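## Task

Pulling the shaft back too far made other spacers drop off besides the amber one. Slide the shaft fully home into the large housing block, carrying all of the black spacers, which must sit in the gap between the two blocks. The amber spacer must not go back on.

## Robot and tools

Robot: two seven-joint xArm7 arms, left_arm and right_arm, each ending in a two-finger parallel gripper with a wrist camera. The fingers point along the gripper's +z axis and close along its y axis. end_effector_position is the point between the pads when closed, roughly 2 cm short of the fingertips; closing pushes the tips about 10 mm further out.

Frames: the scene frame has its origin on the table surface, halfway between the nominal arm bases, +z up, +x out over the table, left_arm on +y (image sides do not follow arm names). Actual bases: left_arm at (+0.048, +0.326, 0) m, yawed slightly (quat_wxyz +1.000, 0, 0, -0.020); right_arm at (0, -0.341, 0) m. Every hand pose, velocity, Hand target and wrist camera pose is reported in that arm's own base frame; cam_high and the table use the scene frame. Reported positions can be a few cm off, more at long reach.

execute_actions(actions, cameras): actions is a list of actions; each action is a table of at most 15 rows, one row per 1/30 s step, and a short table repeats its final row to fill 15 steps (0.5 s per action). Every row has 14 numbers in [-1, 1]: left_arm dx, dy, dz, rx, ry, rz, opening, then the same seven for right_arm, always both arms. dx..rz are offsets, not poses: each row is measured from that arm's Hand target as it was when the action began, along the arm's own base axes, turning about the Hand target's position. 1.0 equals 0.6 m or 180 degrees; rx, ry, rz form one rotation vector. Repeating the same offset in a later action moves further. Sending six zeros re-commands the current Hand target. opening is absolute, not an offset: +1 fully open (0.084 m), -1 closed; a 0 there is a real command, so resend the current value to leave a gripper alone. Images return only for an empty actions list or when cameras names them.

move(target, speed, blend, opening_speed, blocking, cameras): target is one 14-number row as above, or up to 15 such rows; every row is an offset from the same starting Hand targets, not from the previous row. Paths are straight lines, rotations take the short way, and all arms finish together within 0.5 to 10 s; nothing avoids obstacles or the other arm. speed: m/s per arm path, 0.002 to 1, default 0.25 (turns up to twice that in rad/s), one value or one per target. blend: corner rounding distance in m, 0 means stop at each target. opening_speed: rate of finger change per second on the -1..+1 scale, at least 0.2. blocking=false returns after about 0.5 s while the move continues. The result adds a move: line with the ending (done, off_target, moving, held, fault) and limits (paced = pose clipped, held = steps withheld). done means at rest within 3 mm and 2 degrees; neither done nor off_target tells you about contact.

wait(seconds 0 to 10) lets time pass with commands held. stop brakes a running move. zoom_image(camera, region=[x0, y0, x1, y1] in pixels, at most 504 by 504) enlarges part of the newest image from cam_high, cam_left_wrist or cam_right_wrist (all 672x504). clear_fault(arm) clears a reported torque fault. read_manual gives licence texts. finished_scene(scene = 1 or 2) ends the scene irrevocably; the goal must hold with the robot not helping.

Result lines: end_effector_position (m), end_effector_quat_wxyz, velocities, Joint positions (last number is measured opening in m), grip_measured (opening on the command scale), Hand target (last commanded pose after clipping; next offsets start here), Tool commands, joint torques (include arm weight, offset and noisy; positive toward larger joint value), Joint velocities marked within noise when still. Wrist depth gives a 7x7 grid per wrist camera, rows top-left first separated by " / ", distances in mm from 172 to 3000, "-" for no valid reading.

Motion rules: each step the command is clipped to 70 mm and 16 degrees from the measured pose, so one action may fall short; if the gripper rests short of its Hand target, send the remaining gap as an offset. To stop pressing on something, command the target back beyond the gripper. Large wrist turns can swing the elbow.

Gripping: hold by commanding an opening well below grip_measured; lower means harder, up to about 24 N per pad. Fast closes squeeze harder.

Avoid: arm-to-arm contact or pinching the other gripper (can end the scene); a clearance check may hold commands that bring arms close. Contact torque at a joint's load limit (waist 44.6, shoulder 44.8, upper arm roll 28.5, elbow 28.5, forearm roll 28.5, wrist pitch 15.3, wrist roll 16 N m) or a motor saturated for 1 s causes a torque fault: the arm stops until clear_fault. Motors heat when loaded, stretched or pushing; MOTOR HOT appears at 65 °C and at 80 °C the arm is braked 30 to 60 s. Do not drop parts, release moving parts, slam or push hard into fixed or heavy objects, or let anything leave the table; that fails the scene. Loose objects may occasionally be nudged by the scene. A camera stand sits behind the arms.

Each tool is called after ">>>" by a JSON object that holds its "op" and its "data", one argument or row to a line.

## Session

>>> {"op": "execute_actions", "data": {
  "actions": []
}}

Scene clock: 0.00 s.
left_arm: end_effector_position=(+0.2778, -0.0012, +0.3784) grip_measured=+1.00 end_effector_quat_wxyz=(-0.122, +0.738, +0.646, +0.148) | right_arm: end_effector_position=(+0.1425, +0.1473, +0.1872) grip_measured=+1.00 end_effector_quat_wxyz=(-0.033, -0.605, +0.756, -0.246)
Joint positions: left_arm=[0.377 -0.774 -0.442 0.915 0.074 1.559 -1.397 0.084] | right_arm=[0.269 -1.077 0.867 0.381 0.248 1.381 2.465 0.084]
Joint velocities: within noise
Joint torques (N m): no reading
Wrist depth (mm): cam_left_wrist=[660 655 665 661 665 663 665 / 625 626 625 626 625 627 629 / 591 590 593 593 593 595 595 / 562 564 563 566 566 565 565 / 541 544 543 543 544 544 543 / 519 511 517 517 520 519 519 / 493 494 494 496 496 496 498] | cam_right_wrist=[536 499 472 441 421 397 380 / 498 472 441 421 397 380 363 / 473 444 422 399 381 360 343 / 450 424 404 381 367 347 331 / 431 404 387 368 352 335 323 / 405 389 368 353 336 324 310 / 390 368 353 335 324 310 299]
Hand target: left_arm +0.2778, -0.0012, +0.3784; -0.122, +0.738, +0.646, +0.148 | right_arm +0.1425, +0.1473, +0.1872; -0.033, -0.605, +0.756, -0.246
Tool commands: left_gripper/opening=+1.0 right_gripper/opening=+1.0

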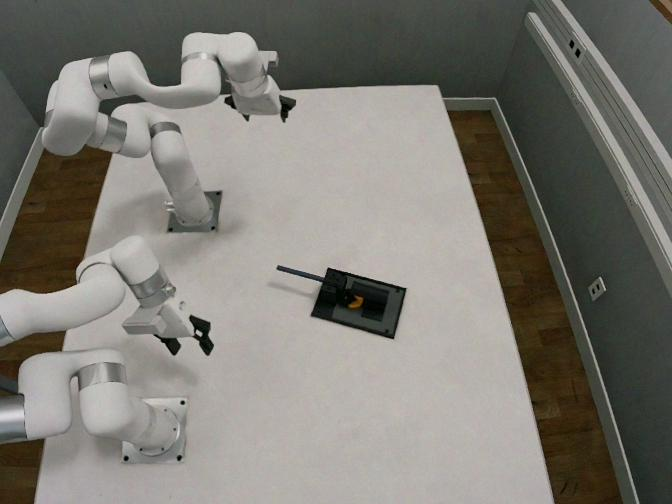

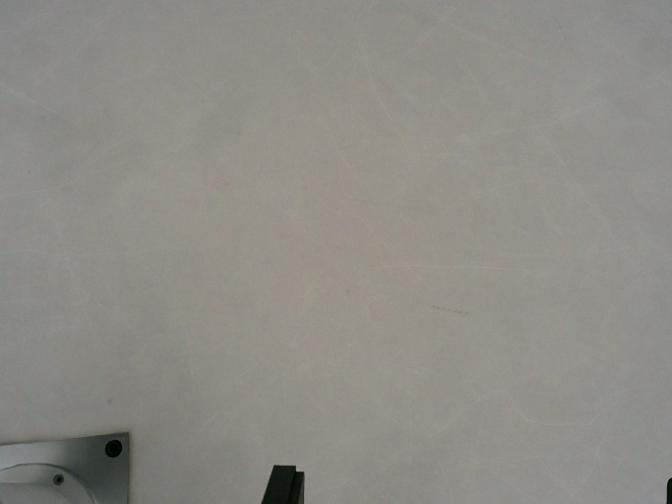

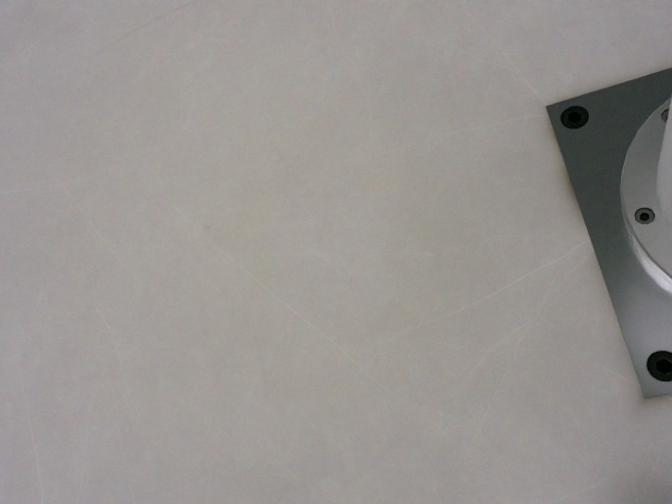

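>>> {"op": "zoom_image", "data": {
  "camera": "cam_high",
  "region": [270, 240, 430, 360]
}}

Scaled by 3.150 from the camera's 672x504 image, which has a finer 960x720 frame.

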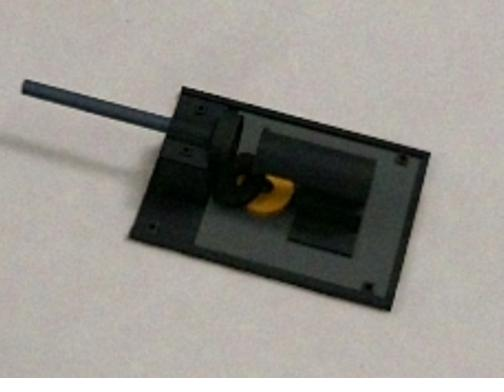

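>>> {"op": "move", "data": {
  "target": [0.32,-0.67,-0.08,-0.127,0,0,1,0,0,0,0,0,0,1],
  "cameras": ["cam_left_wrist","cam_high"]
}}

Scene clock: 3.37 s.
left_arm: end_effector_position=(+0.4698, -0.4032, +0.3303) grip_measured=+1.00 end_effector_quat_wxyz=(+0.027, +0.748, +0.663, +0.017) | right_arm: end_effector_position=(+0.1425, +0.1473, +0.1872) grip_measured=+1.00 end_effector_quat_wxyz=(-0.033, -0.605, +0.756, -0.246)
Joint positions: left_arm=[-0.175 0.674 -0.992 2.1 0.594 1.623 -2.435 0.084] | right_arm=[0.269 -1.077 0.867 0.381 0.248 1.381 2.465 0.084]
Joint torques (N m): left_arm=[-6.64 -21.13 -6.41 23.68 1.99 -0.02 1.03] | right_arm=[0.04 2.19 -8.4 11.34 -0.33 -1.46 -0.06]
Wrist depth (mm): cam_left_wrist=[444 448 452 457 458 461 467 / 446 450 453 455 460 463 467 / 447 451 371 373 453 457 469 / 448 452 451 450 366 452 471 / 450 453 458 455 456 467 471 / 450 454 457 461 465 471 473 / 452 457 462 464 467 470 476] | cam_right_wrist=[537 498 472 442 421 397 380 / 501 473 442 422 398 380 363 / 473 443 423 399 381 362 342 / 451 423 404 381 367 350 330 / 432 405 388 366 352 335 322 / 406 388 366 353 336 323 309 / 389 369 353 336 325 310 299]
Hand target: left_arm +0.4698, -0.4032, +0.3304; +0.026, +0.748, +0.663, +0.017 | right_arm +0.1425, +0.1473, +0.1872; -0.033, -0.605, +0.756, -0.246
Off the commanded pose: left_arm 0.000 m, 0 deg | right_arm 0.000 m, 0 deg.
move: done
camera_calibration:
cam_left_wrist: T_world_to_cam=[[0.993364, -0.108411, 0.0383993, -0.488483], [-0.108397, -0.994105, -0.00243257, -0.275628], [0.0384367, -0.00174596, -0.99926, 0.447743], [0, 0, 0, 1]] pos_world=[0.438155, -0.326178, 0.465498]
Images, in order (width x height): cam_high 672x504, cam_left_wrist 672x504.

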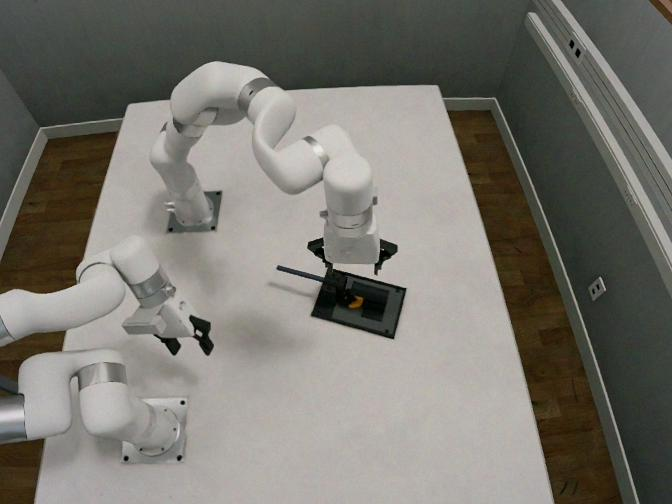

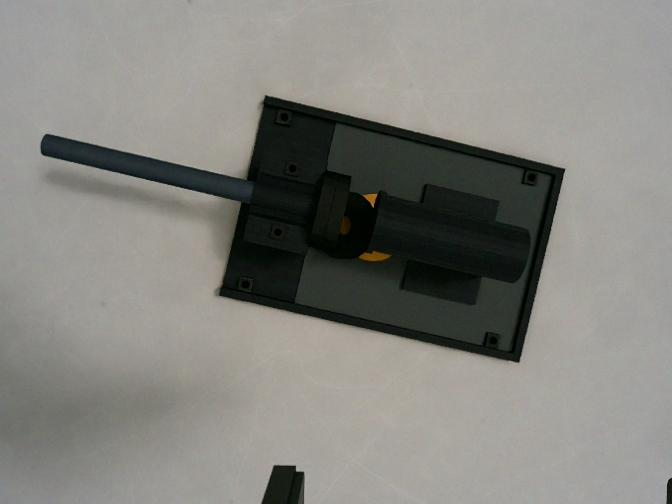

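>>> {"op": "zoom_image", "data": {
  "camera": "cam_left_wrist",
  "region": [240, 150, 440, 300]
}}

>>> {"op": "zoom_image", "data": {
  "camera": "cam_left_wrist",
  "region": [200, 80, 580, 365]
}}

Scaled by 2.520 from the camera's 672x504 image, which has a finer 960x720 frame.

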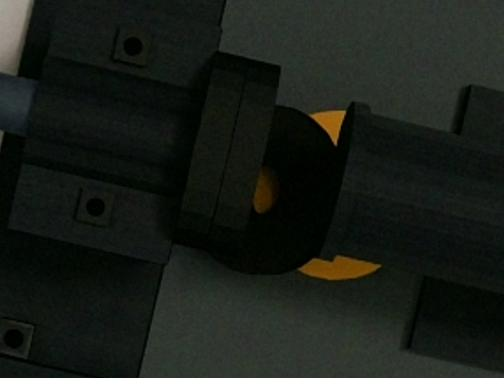

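Scaled by 1.326 from the camera's 672x504 image, which has a finer 960x720 frame.

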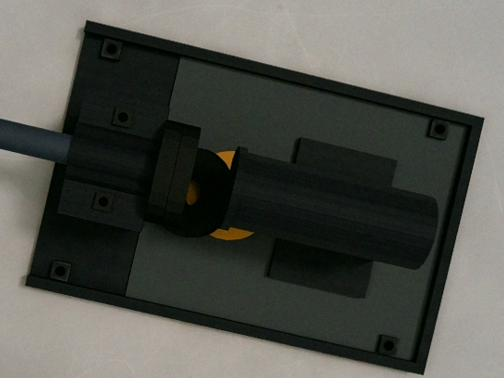

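>>> {"op": "move", "data": {
  "target": [0,0.3,0.0,0,0,0,1,0,0,0,0,0,0,1]
}}

>>> {"op": "move", "data": {
  "target": [0,0,0,0,0,0,1,0.6625,-0.05,-0.12,0.178,0.223,-0.936,1],
  "cameras": ["cam_right_wrist","cam_high"]
}}

Scene clock: 5.63 s.
left_arm: end_effector_position=(+0.4698, -0.2232, +0.3304) grip_measured=+1.00 end_effector_quat_wxyz=(+0.026, +0.748, +0.663, +0.017) | right_arm: end_effector_position=(+0.1425, +0.1473, +0.1872) grip_measured=+1.00 end_effector_quat_wxyz=(-0.033, -0.605, +0.756, -0.246)
Joint positions: left_arm=[0.592 0.196 -1.155 1.505 0.2 1.368 -2.035 0.084] | right_arm=[0.269 -1.077 0.867 0.381 0.248 1.381 2.465 0.084]
Joint torques (N m): left_arm=[5.76 -15.28 -10.12 21.2 -2.02 -3.61 1.03] | right_arm=[0.16 2.22 -8.57 11.47 -0.45 -1.46 0.1]
Wrist depth (mm): cam_left_wrist=[446 448 453 455 459 464 465 / 446 450 454 457 460 463 467 / 446 451 455 459 462 465 469 / 450 452 457 460 463 467 470 / 451 453 457 461 464 468 473 / 451 455 458 454 459 462 474 / 451 455 382 375 422 463 475] | cam_right_wrist=[536 497 472 440 422 397 381 / 498 472 442 422 396 381 364 / 472 444 423 398 380 361 342 / 449 423 404 382 367 348 331 / 431 405 387 367 352 337 322 / 405 388 368 353 336 324 310 / 387 368 354 337 324 310 299]
Hand target: left_arm +0.4698, -0.2232, +0.3304; +0.026, +0.748, +0.663, +0.017 | right_arm +0.1425, +0.1473, +0.1872; -0.033, -0.605, +0.756, -0.246
Off the commanded pose: left_arm 0.000 m, 0 deg | right_arm 0.000 m, 0 deg.
move: done

Scene clock: 12.27 s.
left_arm: end_effector_position=(+0.4698, -0.2232, +0.3304) grip_measured=+1.00 end_effector_quat_wxyz=(+0.026, +0.748, +0.663, +0.017) | right_arm: end_effector_position=(+0.5400, +0.1172, +0.1152) grip_measured=+1.00 end_effector_quat_wxyz=(-0.299, +0.640, +0.641, +0.299)
Joint positions: left_arm=[0.593 0.196 -1.155 1.505 0.2 1.368 -2.035 0.084] | right_arm=[-0.744 0.634 0.772 1.243 0.574 0.912 4.254 0.084]
Joint torques (N m): left_arm=[5.97 -15.53 -9.92 21.34 -1.71 -3.65 0.83] | right_arm=[6.01 -11.77 10.65 9.3 3.36 -2.28 1.56]
Wrist depth (mm): cam_left_wrist=[444 448 454 455 460 462 468 / 446 451 452 458 461 465 468 / 447 451 455 459 463 466 469 / 448 452 456 460 464 466 470 / 449 454 457 460 464 468 471 / 450 453 456 456 457 463 473 / 450 456 382 375 422 461 474] | cam_right_wrist=[638 638 638 644 652 655 653 / 485 534 540 542 516 545 548 / 443 425 307 296 286 279 451 / 390 392 335 354 309 291 399 / 350 343 342 331 324 306 349 / 317 315 309 302 301 303 313 / 282 283 284 284 284 277 279]
Hand target: left_arm +0.4698, -0.2232, +0.3304; +0.026, +0.748, +0.663, +0.017 | right_arm +0.5400, +0.1173, +0.1152; -0.299, +0.640, +0.641, +0.299
Off the commanded pose: left_arm 0.000 m, 0 deg | right_arm 0.000 m, 0 deg.
move: done
camera_calibration:
cam_right_wrist: T_world_to_cam=[[0.999768, -0.000496489, 0.0215312, -0.515525], [0.0161369, -0.644824, -0.76416, 0.221756], [0.0142632, 0.764331, -0.644667, 0.109886], [0, 0, 0, 1]] pos_world=[0.51026, 0.0587487, 0.251397]
Images, in order (width x height): cam_high 672x504, cam_right_wrist 672x504.

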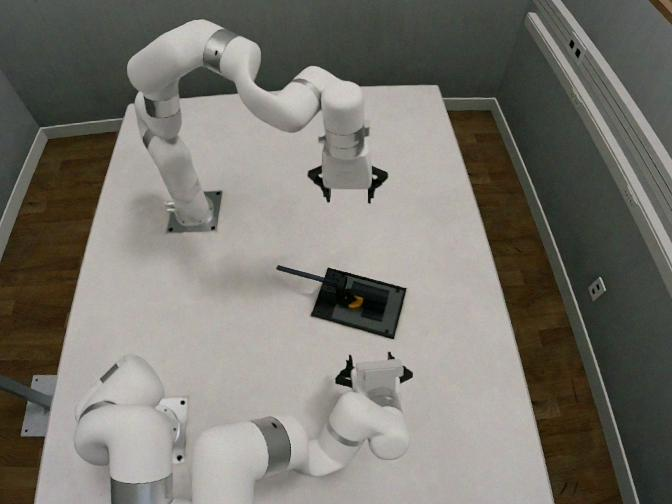

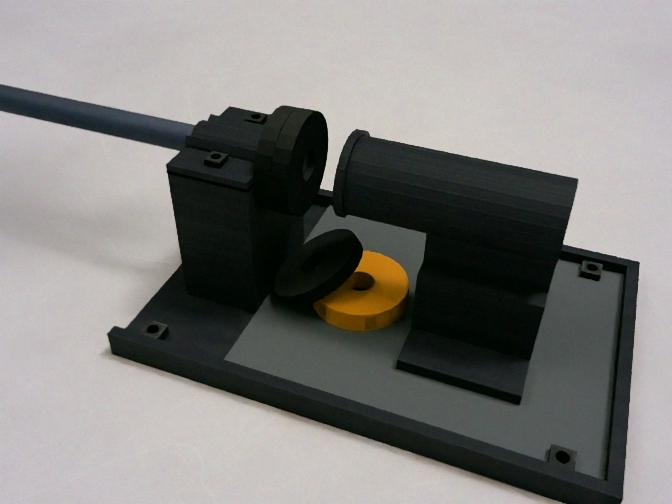

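>>> {"op": "zoom_image", "data": {
  "camera": "cam_right_wrist",
  "region": [160, 90, 460, 410]
}}

Scaled by 1.575 from the camera's 672x504 image, which has a finer 960x720 frame.

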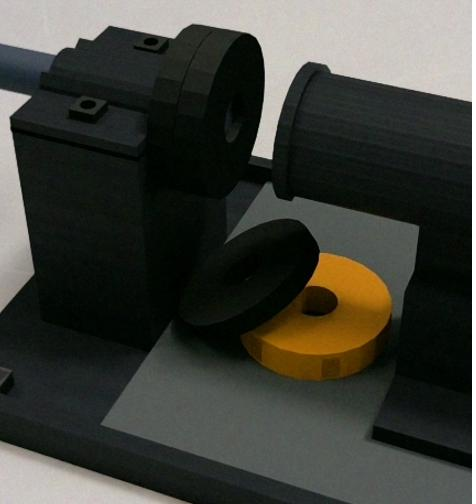

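>>> {"op": "move", "data": {
  "target": [0.0,-0.2,0.0,0,0,0,1,-0.067,0.207,-0.05,0.066,-0.012,-0.116,-0.286],
  "cameras": ["cam_right_wrist","cam_high","cam_left_wrist"]
}}

Scene clock: 17.53 s.
left_arm: end_effector_position=(+0.4698, -0.3432, +0.3304) grip_measured=+1.00 end_effector_quat_wxyz=(+0.026, +0.748, +0.663, +0.017) | right_arm: end_effector_position=(+0.4998, +0.2415, +0.0852) grip_measured=-0.30 end_effector_quat_wxyz=(-0.292, +0.706, +0.486, +0.424)
Joint positions: left_arm=[0.097 0.516 -1.063 1.835 0.483 1.515 -2.358 0.084] | right_arm=[-0.809 0.791 1.136 0.929 1.458 0.28 3.682 0.031]
Joint torques (N m): left_arm=[-6.73 -16.98 -6.08 25.52 2.08 0.01 -0.79] | right_arm=[-6.33 -7.72 14.61 11.59 2.32 -1.06 -1.41]
Wrist depth (mm): cam_left_wrist=[444 447 452 453 459 463 466 / 445 451 454 455 461 466 467 / 448 450 454 457 461 466 470 / 448 451 454 450 455 458 469 / 449 454 450 372 369 458 472 / 451 453 459 455 456 461 472 / 451 455 460 463 467 471 474] | cam_right_wrist=[1741 1804 1903 1996 2062 1903 1626 / 700 771 784 785 792 798 1634 / 544 546 546 551 552 556 559 / 446 444 446 447 450 455 457 / 394 223 202 400 200 200 201 / 200 185 185 183 190 190 190 / - 185 189 233 268 211 210]
Hand target: left_arm +0.4698, -0.3432, +0.3304; +0.026, +0.748, +0.663, +0.017 | right_arm +0.4998, +0.2415, +0.0852; -0.292, +0.706, +0.486, +0.424
Off the commanded pose: left_arm 0.000 m, 0 deg | right_arm 0.000 m, 0 deg.
move: done
camera_calibration:
cam_left_wrist: T_world_to_cam=[[0.993368, -0.108414, 0.0383001, -0.481935], [-0.108401, -0.994104, -0.00242174, -0.215985], [0.0383369, -0.00174608, -0.999263, 0.447893], [0, 0, 0, 1]] pos_world=[0.438155, -0.266178, 0.465498]
cam_right_wrist: T_world_to_cam=[[0.931929, -0.362073, 0.0203062, -0.353287], [-0.154121, -0.446131, -0.881597, 0.326715], [0.328262, 0.818456, -0.471565, -0.18858], [0, 0, 0, 1]] pos_world=[0.441496, 0.172186, 0.206277]

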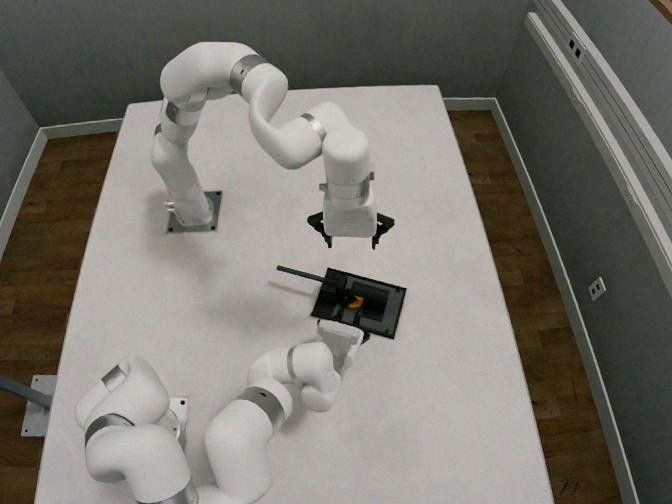

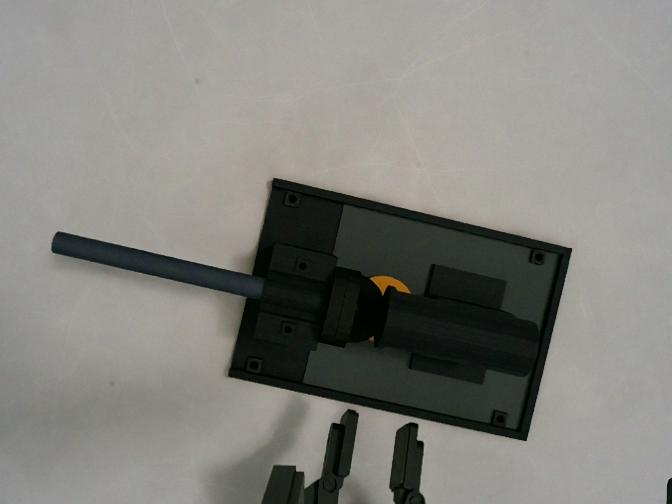

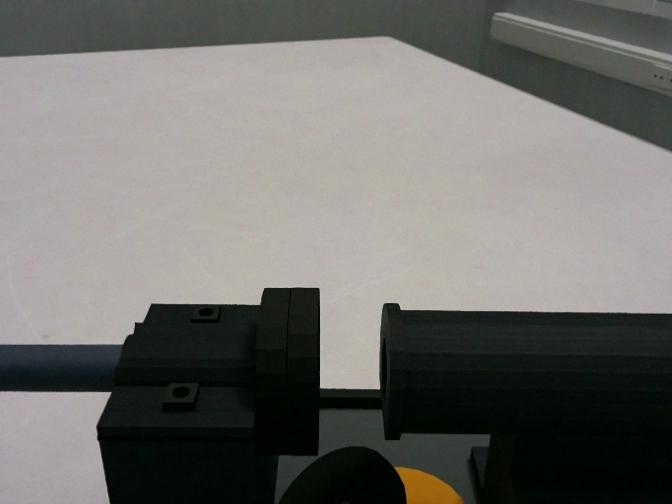

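>>> {"op": "zoom_image", "data": {
  "camera": "cam_left_wrist",
  "region": [260, 240, 460, 440]
}}

>>> {"op": "zoom_image", "data": {
  "camera": "cam_right_wrist",
  "region": [230, 250, 500, 504]
}}

Scaled by 2.520 from the camera's 672x504 image, which has a finer 960x720 frame.

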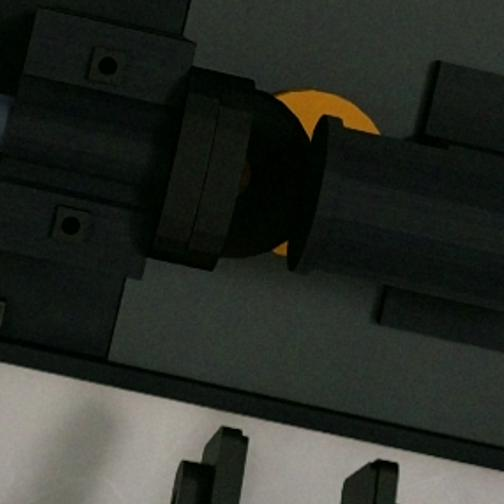

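Scaled by 1.867 from the camera's 672x504 image, which has a finer 960x720 frame.

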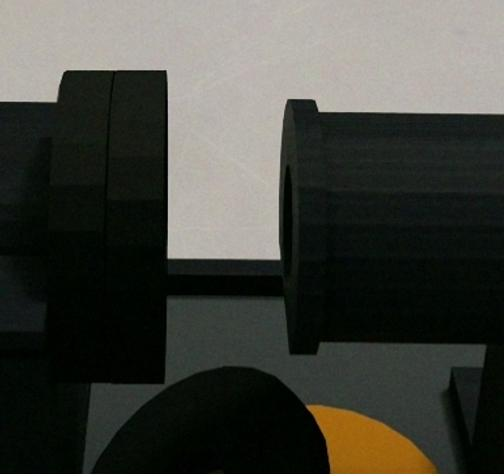

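>>> {"op": "move", "data": {
  "target": [0.0,0.0,0.0,0,0,0,1,0.014,0.039,0,0,0,0,-0.286],
  "cameras": ["cam_right_wrist","cam_left_wrist"]
}}

>>> {"op": "zoom_image", "data": {
  "camera": "cam_left_wrist",
  "region": [260, 240, 460, 440]
}}

Scene clock: 19.00 s.
left_arm: end_effector_position=(+0.4698, -0.3432, +0.3304) grip_measured=+1.00 end_effector_quat_wxyz=(+0.026, +0.748, +0.663, +0.017) | right_arm: end_effector_position=(+0.5082, +0.2649, +0.0852) grip_measured=-0.30 end_effector_quat_wxyz=(-0.292, +0.706, +0.486, +0.424)
Joint positions: left_arm=[0.097 0.516 -1.063 1.835 0.483 1.515 -2.358 0.084] | right_arm=[-0.733 0.83 1.132 0.987 1.492 0.233 3.665 0.031]
Joint torques (N m): left_arm=[-6.65 -17.26 -6.08 25.6 1.85 0.1 -0.56] | right_arm=[5.68 -8.03 11.44 11.84 2.23 -1.05 -1.43]
Wrist depth (mm): cam_left_wrist=[444 447 451 455 458 461 467 / 446 448 456 455 460 464 469 / 447 450 455 456 462 466 469 / 446 451 453 452 455 458 471 / 450 453 453 373 369 458 473 / 450 454 457 453 453 462 473 / 451 457 457 353 363 471 475] | cam_right_wrist=[1719 1785 1867 1957 2112 1888 1604 / 702 771 780 785 794 722 1619 / 541 545 548 552 552 557 561 / 444 445 445 448 450 454 455 / 375 377 377 379 380 382 383 / 180 188 - - 182 183 183 / 180 - - - 173 173 173]
Hand target: left_arm +0.4698, -0.3432, +0.3304; +0.026, +0.748, +0.663, +0.017 | right_arm +0.5082, +0.2649, +0.0852; -0.292, +0.706, +0.486, +0.424
Off the commanded pose: left_arm 0.000 m, 0 deg | right_arm 0.000 m, 0 deg.
move: done
camera_calibration:
cam_left_wrist: T_world_to_cam=[[0.993368, -0.108414, 0.0383001, -0.481935], [-0.108401, -0.994104, -0.00242174, -0.215985], [0.0383369, -0.00174608, -0.999263, 0.447893], [0, 0, 0, 1]] pos_world=[0.438155, -0.266178, 0.465498]
cam_right_wrist: T_world_to_cam=[[0.931898, -0.36215, 0.0203488, -0.352621], [-0.154118, -0.446118, -0.881604, 0.338358], [0.328351, 0.818429, -0.47155, -0.210574], [0, 0, 0, 1]] pos_world=[0.449896, 0.195586, 0.206177]
Images, in order (width x height): cam_left_wrist 672x504, cam_right_wrist 672x504.

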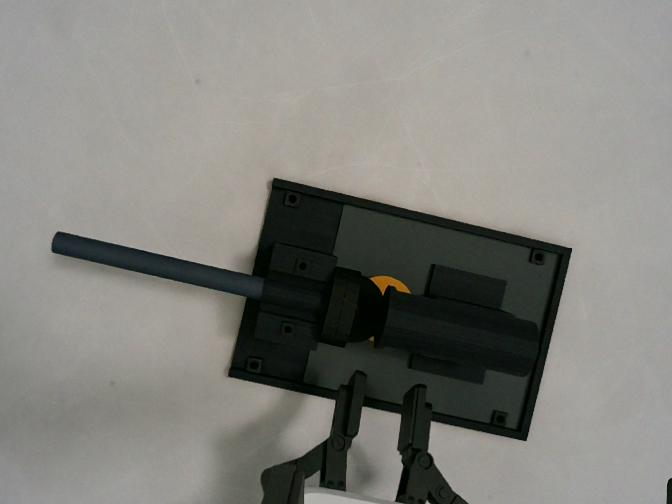

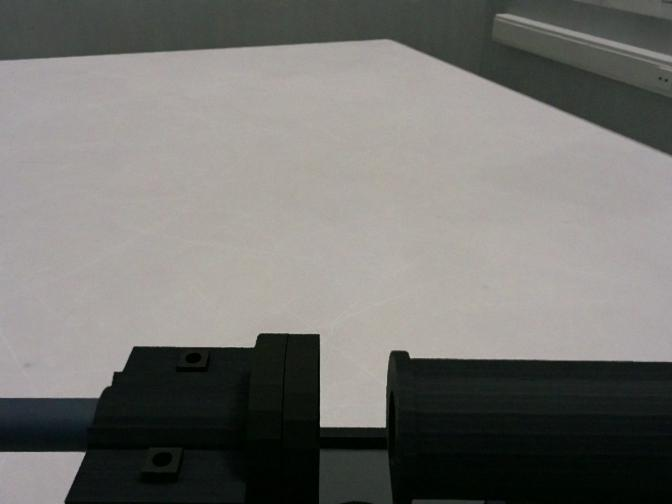

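Scaled by 2.520 from the camera's 672x504 image, which has a finer 960x720 frame.

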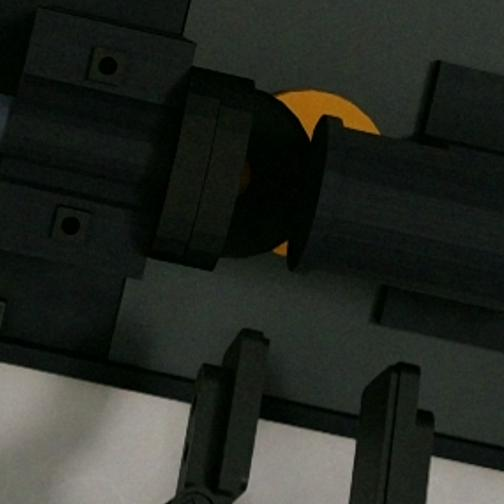

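>>> {"op": "move", "data": {
  "target": [
    [0,0,0,0,0,0,1,-0.036,-0.093,0.05,0,0,0,-0.286],
    [0,0,0,0,0,0,1,-0.072,-0.061,-0.03,-0.102,-0.466,0.172,1]
  ],
  "cameras": ["cam_right_wrist","cam_left_wrist","cam_high"]
}}

Scene clock: 26.87 s.
left_arm: end_effector_position=(+0.4698, -0.3432, +0.3304) grip_measured=+1.00 end_effector_quat_wxyz=(+0.026, +0.748, +0.663, +0.017) | right_arm: end_effector_position=(+0.4651, +0.2289, +0.0681) grip_measured=+0.99 end_effector_quat_wxyz=(+0.114, +0.138, +0.763, +0.621)
Joint positions: left_arm=[0.097 0.516 -1.063 1.835 0.483 1.515 -2.358 0.084] | right_arm=[-0.994 1.025 1.106 0.841 1.537 0.486 1.729 0.083]
Joint torques (N m): left_arm=[-6.3 -16.48 -6.89 25.19 2.13 0.09 -0.29] | right_arm=[1.67 -14.7 -12.37 -2.19 2.27 -10.72 -1.23]
Wrist depth (mm): cam_left_wrist=[444 448 452 455 461 462 466 / 446 450 455 457 461 465 467 / 448 451 456 458 462 464 470 / 448 448 454 451 455 459 470 / 449 453 451 371 370 458 474 / 452 454 459 455 457 460 474 / 451 457 459 463 468 473 474] | cam_right_wrist=[- - 210 352 1867 1838 1795 / - - 210 355 1935 1893 1877 / - - 211 356 2002 1951 1951 / - - 176 305 1153 2050 2014 / - - 175 215 211 2087 2050 / - - 175 216 210 228 2125 / - - 176 225 2002 1962 2050]
Hand target: left_arm +0.4698, -0.3432, +0.3304; +0.026, +0.748, +0.663, +0.017 | right_arm +0.4650, +0.2283, +0.0672; +0.114, +0.139, +0.764, +0.620
Off the commanded pose: left_arm 0.000 m, 0 deg | right_arm 0.001 m, 0 deg.
move: done
camera_calibration:
cam_left_wrist: T_world_to_cam=[[0.993368, -0.108414, 0.0383001, -0.481935], [-0.108401, -0.994104, -0.00242174, -0.215985], [0.0383369, -0.00174608, -0.999263, 0.447893], [0, 0, 0, 1]] pos_world=[0.438155, -0.266178, 0.465498]
cam_right_wrist: T_world_to_cam=[[0.0505616, 0.182874, 0.981835, -0.105533], [0.935722, -0.352308, 0.0174332, -0.288976], [0.349097, 0.917843, -0.188933, -0.226646], [0, 0, 0, 1]] pos_world=[0.354858, 0.125516, 0.0658326]

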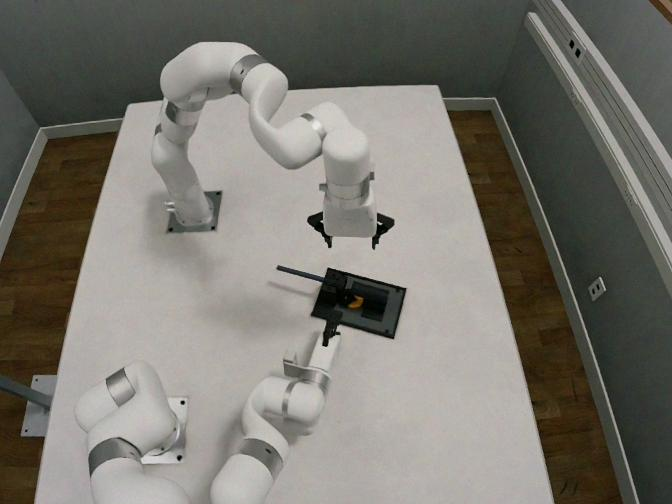

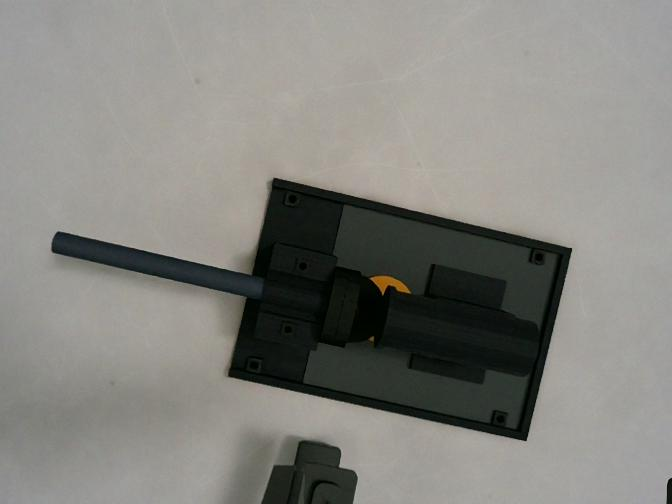

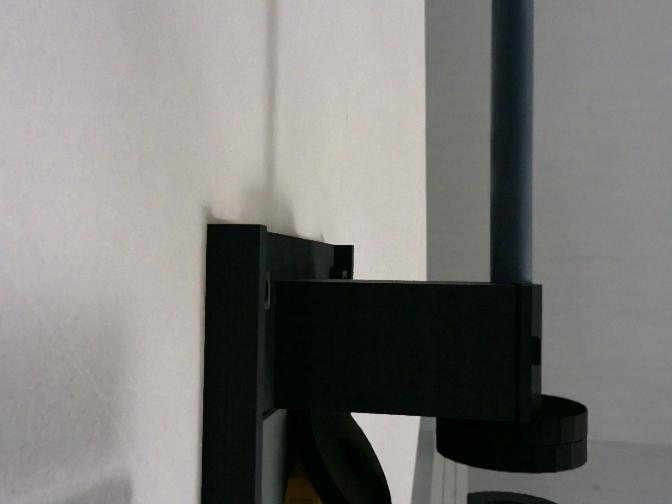

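>>> {"op": "move", "data": {
  "target": [0,0,0,0,0,0,1,0.035,0.093,0.008,0,0,0,1],
  "cameras": ["cam_right_wrist","cam_left_wrist"],
  "speed": 0.12
}}

Scene clock: 28.27 s.
left_arm: end_effector_position=(+0.4698, -0.3432, +0.3304) grip_measured=+1.00 end_effector_quat_wxyz=(+0.026, +0.748, +0.663, +0.017) | right_arm: end_effector_position=(+0.4860, +0.2841, +0.0720) grip_measured=+1.00 end_effector_quat_wxyz=(+0.114, +0.139, +0.764, +0.620)
Joint positions: left_arm=[0.097 0.516 -1.063 1.835 0.483 1.515 -2.358 0.084] | right_arm=[-0.827 1.088 1.127 0.965 1.688 0.409 1.64 0.084]
Joint torques (N m): left_arm=[-6.55 -16.92 -7.12 25.61 1.85 0.04 -0.3] | right_arm=[5.77 -8.76 13.86 7.89 2.65 -0.18 -1.51]
Wrist depth (mm): cam_left_wrist=[444 448 451 455 458 463 465 / 445 450 454 457 461 464 467 / 448 451 455 457 462 465 468 / 448 452 454 453 456 457 470 / 449 453 450 373 370 459 471 / 451 455 458 344 458 462 473 / 450 456 458 331 467 471 475] | cam_right_wrist=[- - 213 353 1828 1776 1763 / - - 214 353 1050 1823 1823 / - - 214 357 1056 1919 1877 / - - 200 358 1063 1962 1940 / - - - - - 2080 2014 / - - - - - 2132 2080 / - - 177 - - - 2038]
Hand target: left_arm +0.4698, -0.3432, +0.3304; +0.026, +0.748, +0.663, +0.017 | right_arm +0.4860, +0.2841, +0.0720; +0.114, +0.139, +0.764, +0.620
Off the commanded pose: left_arm 0.000 m, 0 deg | right_arm 0.000 m, 0 deg.
move: done
camera_calibration:
cam_left_wrist: T_world_to_cam=[[0.993368, -0.108414, 0.0383001, -0.481935], [-0.108401, -0.994104, -0.00242174, -0.215985], [0.0383369, -0.00174608, -0.999263, 0.447893], [0, 0, 0, 1]] pos_world=[0.438155, -0.266178, 0.465498]
cam_right_wrist: T_world_to_cam=[[0.052026, 0.185124, 0.981337, -0.121745], [0.935491, -0.352941, 0.0169849, -0.288798], [0.349499, 0.917149, -0.191544, -0.283718], [0, 0, 0, 1]] pos_world=[0.375661, 0.18082, 0.0700338]
Images, in order (width x height): cam_left_wrist 672x504, cam_right_wrist 672x504.

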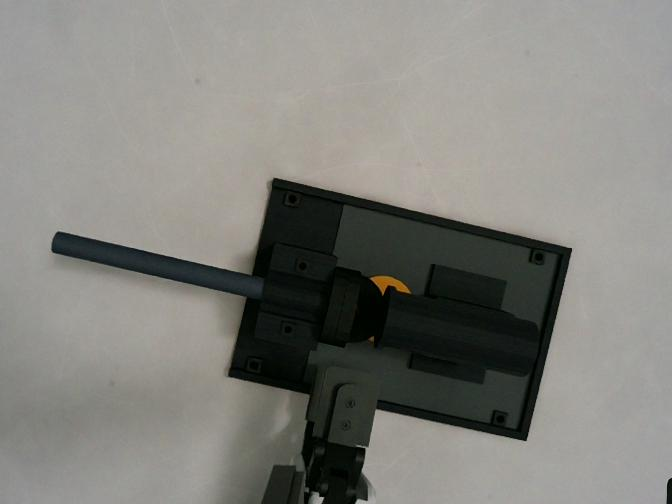

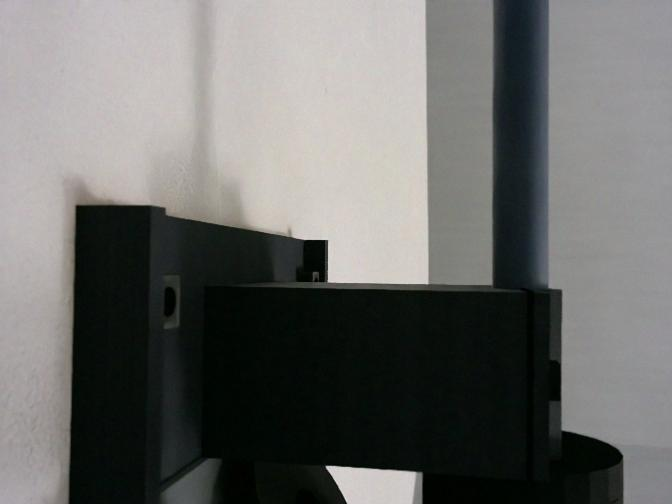

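>>> {"op": "move", "data": {
  "target": [0,0,0,0,0,0,1,0.0225,0.07,0.0,0,0,0,1],
  "cameras": ["cam_right_wrist","cam_left_wrist"],
  "speed": 0.05
}}

>>> {"op": "zoom_image", "data": {
  "camera": "cam_left_wrist",
  "region": [240, 160, 440, 360]
}}

Scene clock: 29.83 s.
left_arm: end_effector_position=(+0.4698, -0.3432, +0.3304) grip_measured=+1.00 end_effector_quat_wxyz=(+0.026, +0.748, +0.663, +0.017) | right_arm: end_effector_position=(+0.5134, +0.2907, +0.0718) grip_measured=+1.00 end_effector_quat_wxyz=(+0.130, +0.160, +0.762, +0.614)
Joint positions: left_arm=[0.097 0.516 -1.063 1.835 0.483 1.515 -2.358 0.084] | right_arm=[-0.772 1.121 1.126 1.052 1.775 0.372 1.586 0.084]
Joint torques (N m): left_arm=[-6.08 -16.44 -7.33 25.23 2.05 0.13 -0.24] | right_arm=[-5.95 -9.01 15.11 6.95 -0.56 3.52 -1.04]
Wrist depth (mm): cam_left_wrist=[446 447 453 455 460 463 466 / 446 449 453 458 461 463 468 / 447 451 455 459 461 466 469 / 448 451 454 450 455 458 469 / 448 454 451 373 369 458 471 / 450 455 458 453 452 462 474 / 452 456 461 329 467 471 474] | cam_right_wrist=[- - 212 346 961 1785 1758 / - - 212 348 973 1857 1833 / - - 197 349 - 1935 1914 / - - - - - 2002 1968 / - - - - - 2093 2062 / - - - - - - 2125 / - - - 355 1799 1862 1818]
Hand target: left_arm +0.4698, -0.3432, +0.3304; +0.026, +0.748, +0.663, +0.017 | right_arm +0.5134, +0.2907, +0.0718; +0.130, +0.160, +0.762, +0.614 (not the last commanded pose)
Tool commands: left_gripper/opening=+1.0 right_gripper/opening=+1.0
Off the commanded pose: left_arm 0.000 m, 0 deg | right_arm 0.038 m, 3 deg.
TORQUE FAULT: the external load on joint 1 (waist) of the right arm reached its load limit, and that arm stopped. The contact can be on any part of that arm beyond that joint, not only on its tool. A torque fault puts only its own arm into a fault stop. That arm's remaining commands of this call were not run. The hold on joint 1 (waist) of that arm was moved back by the arm itself, up to 3 degrees, as the stop began. That arm is still stopped at the end of this call. While its stop runs, that arm, its gripper or tool too, takes no new command.
CLEAR FAULT: the right arm stays stopped (state 4) until you call clear_fault(arm="right_arm").
End effector pose when the fault began: right_arm: position (+0.4978, +0.3168, +0.0719), quat_wxyz (+0.115, +0.140, +0.765, +0.618)
Joint positions when the fault began: right_arm=[-0.721 1.123 1.126 1.052 1.774 0.373 1.585 0.084]
move: fault (right_arm)
camera_calibration:
cam_left_wrist: T_world_to_cam=[[0.993368, -0.108414, 0.0383001, -0.481935], [-0.108401, -0.994104, -0.00242174, -0.215985], [0.0383369, -0.00174608, -0.999263, 0.447893], [0, 0, 0, 1]] pos_world=[0.438155, -0.266178, 0.465498]
cam_right_wrist: T_world_to_cam=[[0.0645259, 0.186814, 0.980274, -0.131064], [0.915041, -0.403019, 0.0165729, -0.286983], [0.398165, 0.895922, -0.196948, -0.317842], [0, 0, 0, 1]] pos_world=[0.397612, 0.193586, 0.0706366]
Images, in order (width x height): cam_left_wrist 672x504, cam_right_wrist 672x504.

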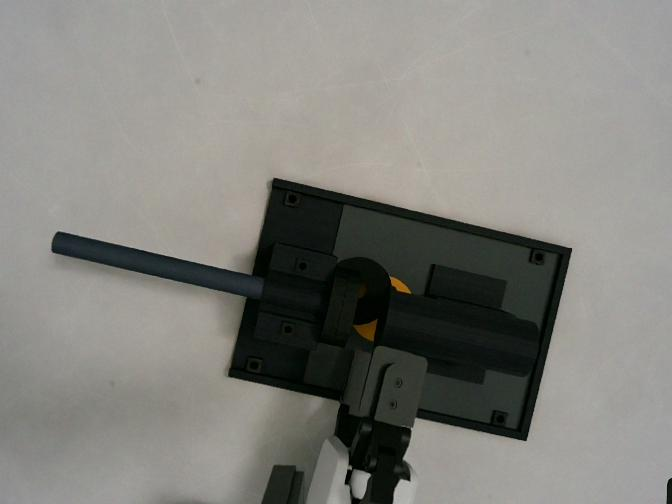

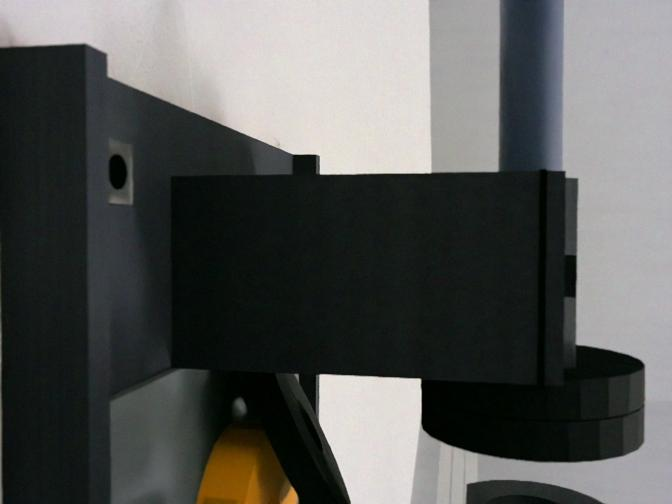

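Scaled by 2.520 from the camera's 672x504 image, which has a finer 960x720 frame.

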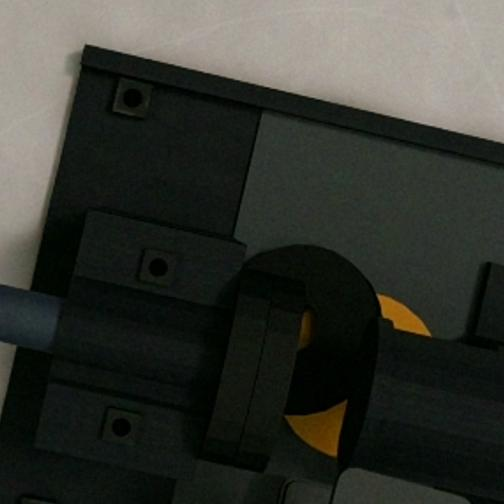

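>>> {"op": "clear_fault", "data": {
  "arm": "right_arm"
}}

>>> {"op": "move", "data": {
  "target": [
    [0,0,0,0,0,0,1,-0.044,-0.117,0.01,0,0,0,1],
    [0,0,0,0,0,0,1,-0.089,-0.117,0,-0.120,0.045,0.018,-1],
    [0,0,0,0,0,0,1,-0.044,0.001,-0.066,-0.120,0.045,0.018,-1]
  ],
  "cameras": ["cam_right_wrist","cam_left_wrist"],
  "speed": 0.12
}}

Scene clock: 30.93 s.
left_arm: end_effector_position=(+0.4698, -0.3432, +0.3304) grip_measured=+1.00 end_effector_quat_wxyz=(+0.026, +0.748, +0.663, +0.017) | right_arm: end_effector_position=(+0.5134, +0.2907, +0.0718) grip_measured=+1.00 end_effector_quat_wxyz=(+0.130, +0.160, +0.762, +0.614)
Joint positions: left_arm=[0.097 0.516 -1.063 1.835 0.483 1.515 -2.358 0.084] | right_arm=[-0.772 1.121 1.126 1.052 1.775 0.372 1.586 0.084]
Joint torques (N m): left_arm=[-6.51 -16.86 -7.31 25.24 1.94 -0.06 -0.13] | right_arm=[-5.75 -9.25 15.3 7.15 -0.43 3.58 -1.03]
Wrist depth (mm): cam_left_wrist=[445 448 452 455 460 463 465 / 446 450 454 458 461 464 465 / 447 452 455 458 461 466 468 / 446 452 455 452 454 457 470 / 448 452 451 373 369 460 473 / 451 455 457 452 452 460 474 / 451 455 460 330 466 471 474] | cam_right_wrist=[- - 212 346 966 1776 1772 / - - 212 349 974 1862 1828 / - - 197 349 - 1930 1888 / - - - - - 1991 1996 / - - - - - 2093 2068 / - - - - - - 2093 / - - - 355 1818 1857 1862]
Hand target: left_arm +0.4698, -0.3432, +0.3304; +0.026, +0.748, +0.663, +0.017 | right_arm +0.5134, +0.2907, +0.0718; +0.130, +0.160, +0.762, +0.614 (not the last commanded pose)
Tool commands: left_gripper/opening=+1.0 right_gripper/opening=+1.0
Off the commanded pose: left_arm 0.000 m, 0 deg | right_arm 0.038 m, 3 deg.
TORQUE FAULT, CONTINUED: the right arm's stop, for the torque fault of joint 1 (waist) that an earlier result reported, is over. The call counts as one of the actions that you can send in this scene. The hold on joint 1 (waist) of that arm was moved back by the arm itself, up to 3 degrees, as the stop began. That arm's target is now where it stood when the stop ended, not its last command. That arm's gripper keeps its grip as last carried out, and that arm accepts commands again: back off and push less far.
CLEAR FAULT: your call cleared the right arm's torque fault. If a joint's load stays at its limit, that arm stops again at once.

Scene clock: 36.27 s.
left_arm: end_effector_position=(+0.4698, -0.3432, +0.3304) grip_measured=+1.00 end_effector_quat_wxyz=(+0.026, +0.748, +0.663, +0.017) | right_arm: end_effector_position=(+0.4870, +0.2913, +0.0322) grip_measured=-1.00 end_effector_quat_wxyz=(+0.086, +0.154, +0.875, +0.451)
Joint positions: left_arm=[0.097 0.516 -1.063 1.835 0.483 1.515 -2.358 0.084] | right_arm=[-0.578 0.94 1.093 1.063 1.71 0.044 1.844 0]
Joint torques (N m): left_arm=[-6.2 -17.05 -8.01 25.44 2.28 -0.05 0.11] | right_arm=[5.84 -19.53 12.19 10.5 2.43 2.49 -1.45]
Wrist depth (mm): cam_left_wrist=[446 447 453 455 459 463 467 / 446 449 454 458 461 463 468 / 446 452 455 457 462 463 468 / 448 450 455 450 455 458 470 / 450 454 452 374 369 459 473 / 451 454 458 422 458 460 473 / 451 457 458 344 468 472 475] | cam_right_wrist=[- - - - 183 245 425 / - - - - 184 245 428 / - - - - 184 247 431 / - - - - 184 232 432 / - - - - - 182 299 / - - - - - - - / - - - - - - -]
Hand target: left_arm +0.4698, -0.3432, +0.3304; +0.026, +0.748, +0.663, +0.017 | right_arm +0.4870, +0.2913, +0.0322; +0.087, +0.154, +0.875, +0.451
Off the commanded pose: left_arm 0.000 m, 0 deg | right_arm 0.000 m, 0 deg.
move: done
camera_calibration:
cam_left_wrist: T_world_to_cam=[[0.993368, -0.108414, 0.0383001, -0.481935], [-0.108401, -0.994104, -0.00242174, -0.215985], [0.0383369, -0.00174608, -0.999263, 0.447893], [0, 0, 0, 1]] pos_world=[0.438155, -0.266178, 0.465498]
cam_right_wrist: T_world_to_cam=[[0.173397, 0.538576, 0.824542, -0.241075], [0.939526, -0.341527, 0.0255013, -0.29211], [0.295338, 0.770257, -0.565226, -0.217119], [0, 0, 0, 1]] pos_world=[0.38037, 0.197311, 0.0835048]
Images, in order (width x height): cam_left_wrist 672x504, cam_right_wrist 672x504.

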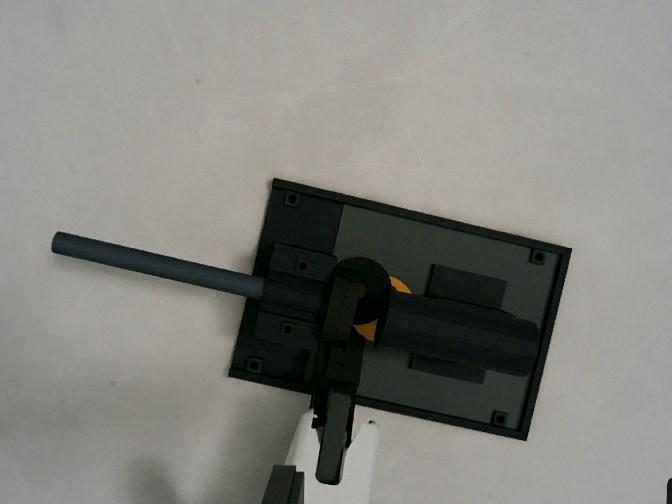

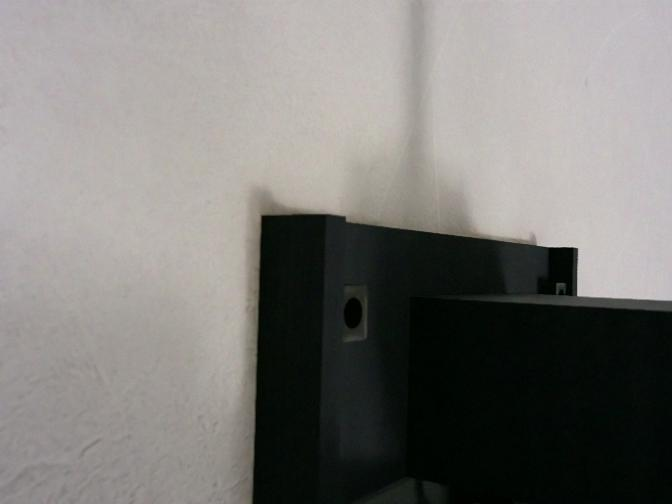

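>>> {"op": "move", "data": {
  "target": [0,0,0,0,0,0,1,0.026,0.0505,0.0,0,0,0,-1],
  "cameras": ["cam_left_wrist"],
  "speed": 0.04
}}

>>> {"op": "zoom_image", "data": {
  "camera": "cam_left_wrist",
  "region": [240, 160, 440, 360]
}}

Scene clock: 37.70 s.
left_arm: end_effector_position=(+0.4698, -0.3432, +0.3304) grip_measured=+1.00 end_effector_quat_wxyz=(+0.026, +0.748, +0.663, +0.017) | right_arm: end_effector_position=(+0.5027, +0.3217, +0.0324) grip_measured=-1.00 end_effector_quat_wxyz=(+0.087, +0.154, +0.874, +0.452)
Joint positions: left_arm=[0.097 0.516 -1.063 1.835 0.483 1.515 -2.358 0.084] | right_arm=[-0.472 0.982 1.074 1.166 1.708 0.008 1.868 0]
Joint torques (N m): left_arm=[-6.36 -16.87 -8 25.41 1.84 -0.1 0.17] | right_arm=[14.28 -1.52 3.62 -0.36 -1.65 -2.14 1.49]
Wrist depth (mm): cam_left_wrist=[444 447 451 455 460 463 464 / 446 451 454 456 461 464 468 / 448 450 455 457 462 466 468 / 448 450 455 433 452 457 470 / 450 455 452 372 369 459 473 / 450 453 457 344 456 460 473 / 453 456 460 323 467 471 474] | cam_right_wrist=[- - - - 185 229 377 / - - - - 186 229 380 / - - - - 187 230 381 / - - - - 187 202 383 / - - - - - - - / - - - - - - - / - - - - - - -]
Hand target: left_arm +0.4698, -0.3432, +0.3304; +0.026, +0.748, +0.663, +0.017 | right_arm +0.5026, +0.3216, +0.0322; +0.087, +0.154, +0.875, +0.451
Off the commanded pose: left_arm 0.000 m, 0 deg | right_arm 0.000 m, 0 deg.
move: done
camera_calibration:
cam_left_wrist: T_world_to_cam=[[0.993368, -0.108414, 0.0383001, -0.481935], [-0.108401, -0.994104, -0.00242174, -0.215985], [0.0383369, -0.00174608, -0.999263, 0.447893], [0, 0, 0, 1]] pos_world=[0.438155, -0.266178, 0.465498]
Images, in order (width x height): cam_left_wrist 672x504.

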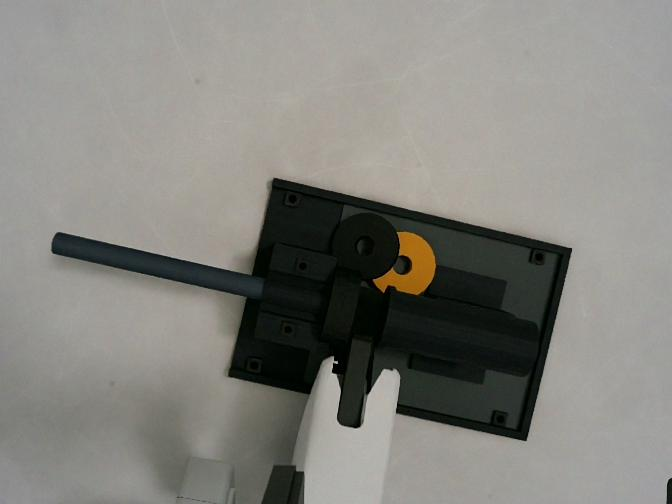

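Scaled by 2.520 from the camera's 672x504 image, which has a finer 960x720 frame.

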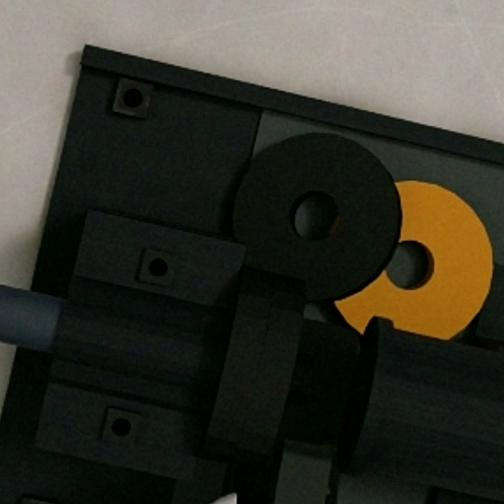

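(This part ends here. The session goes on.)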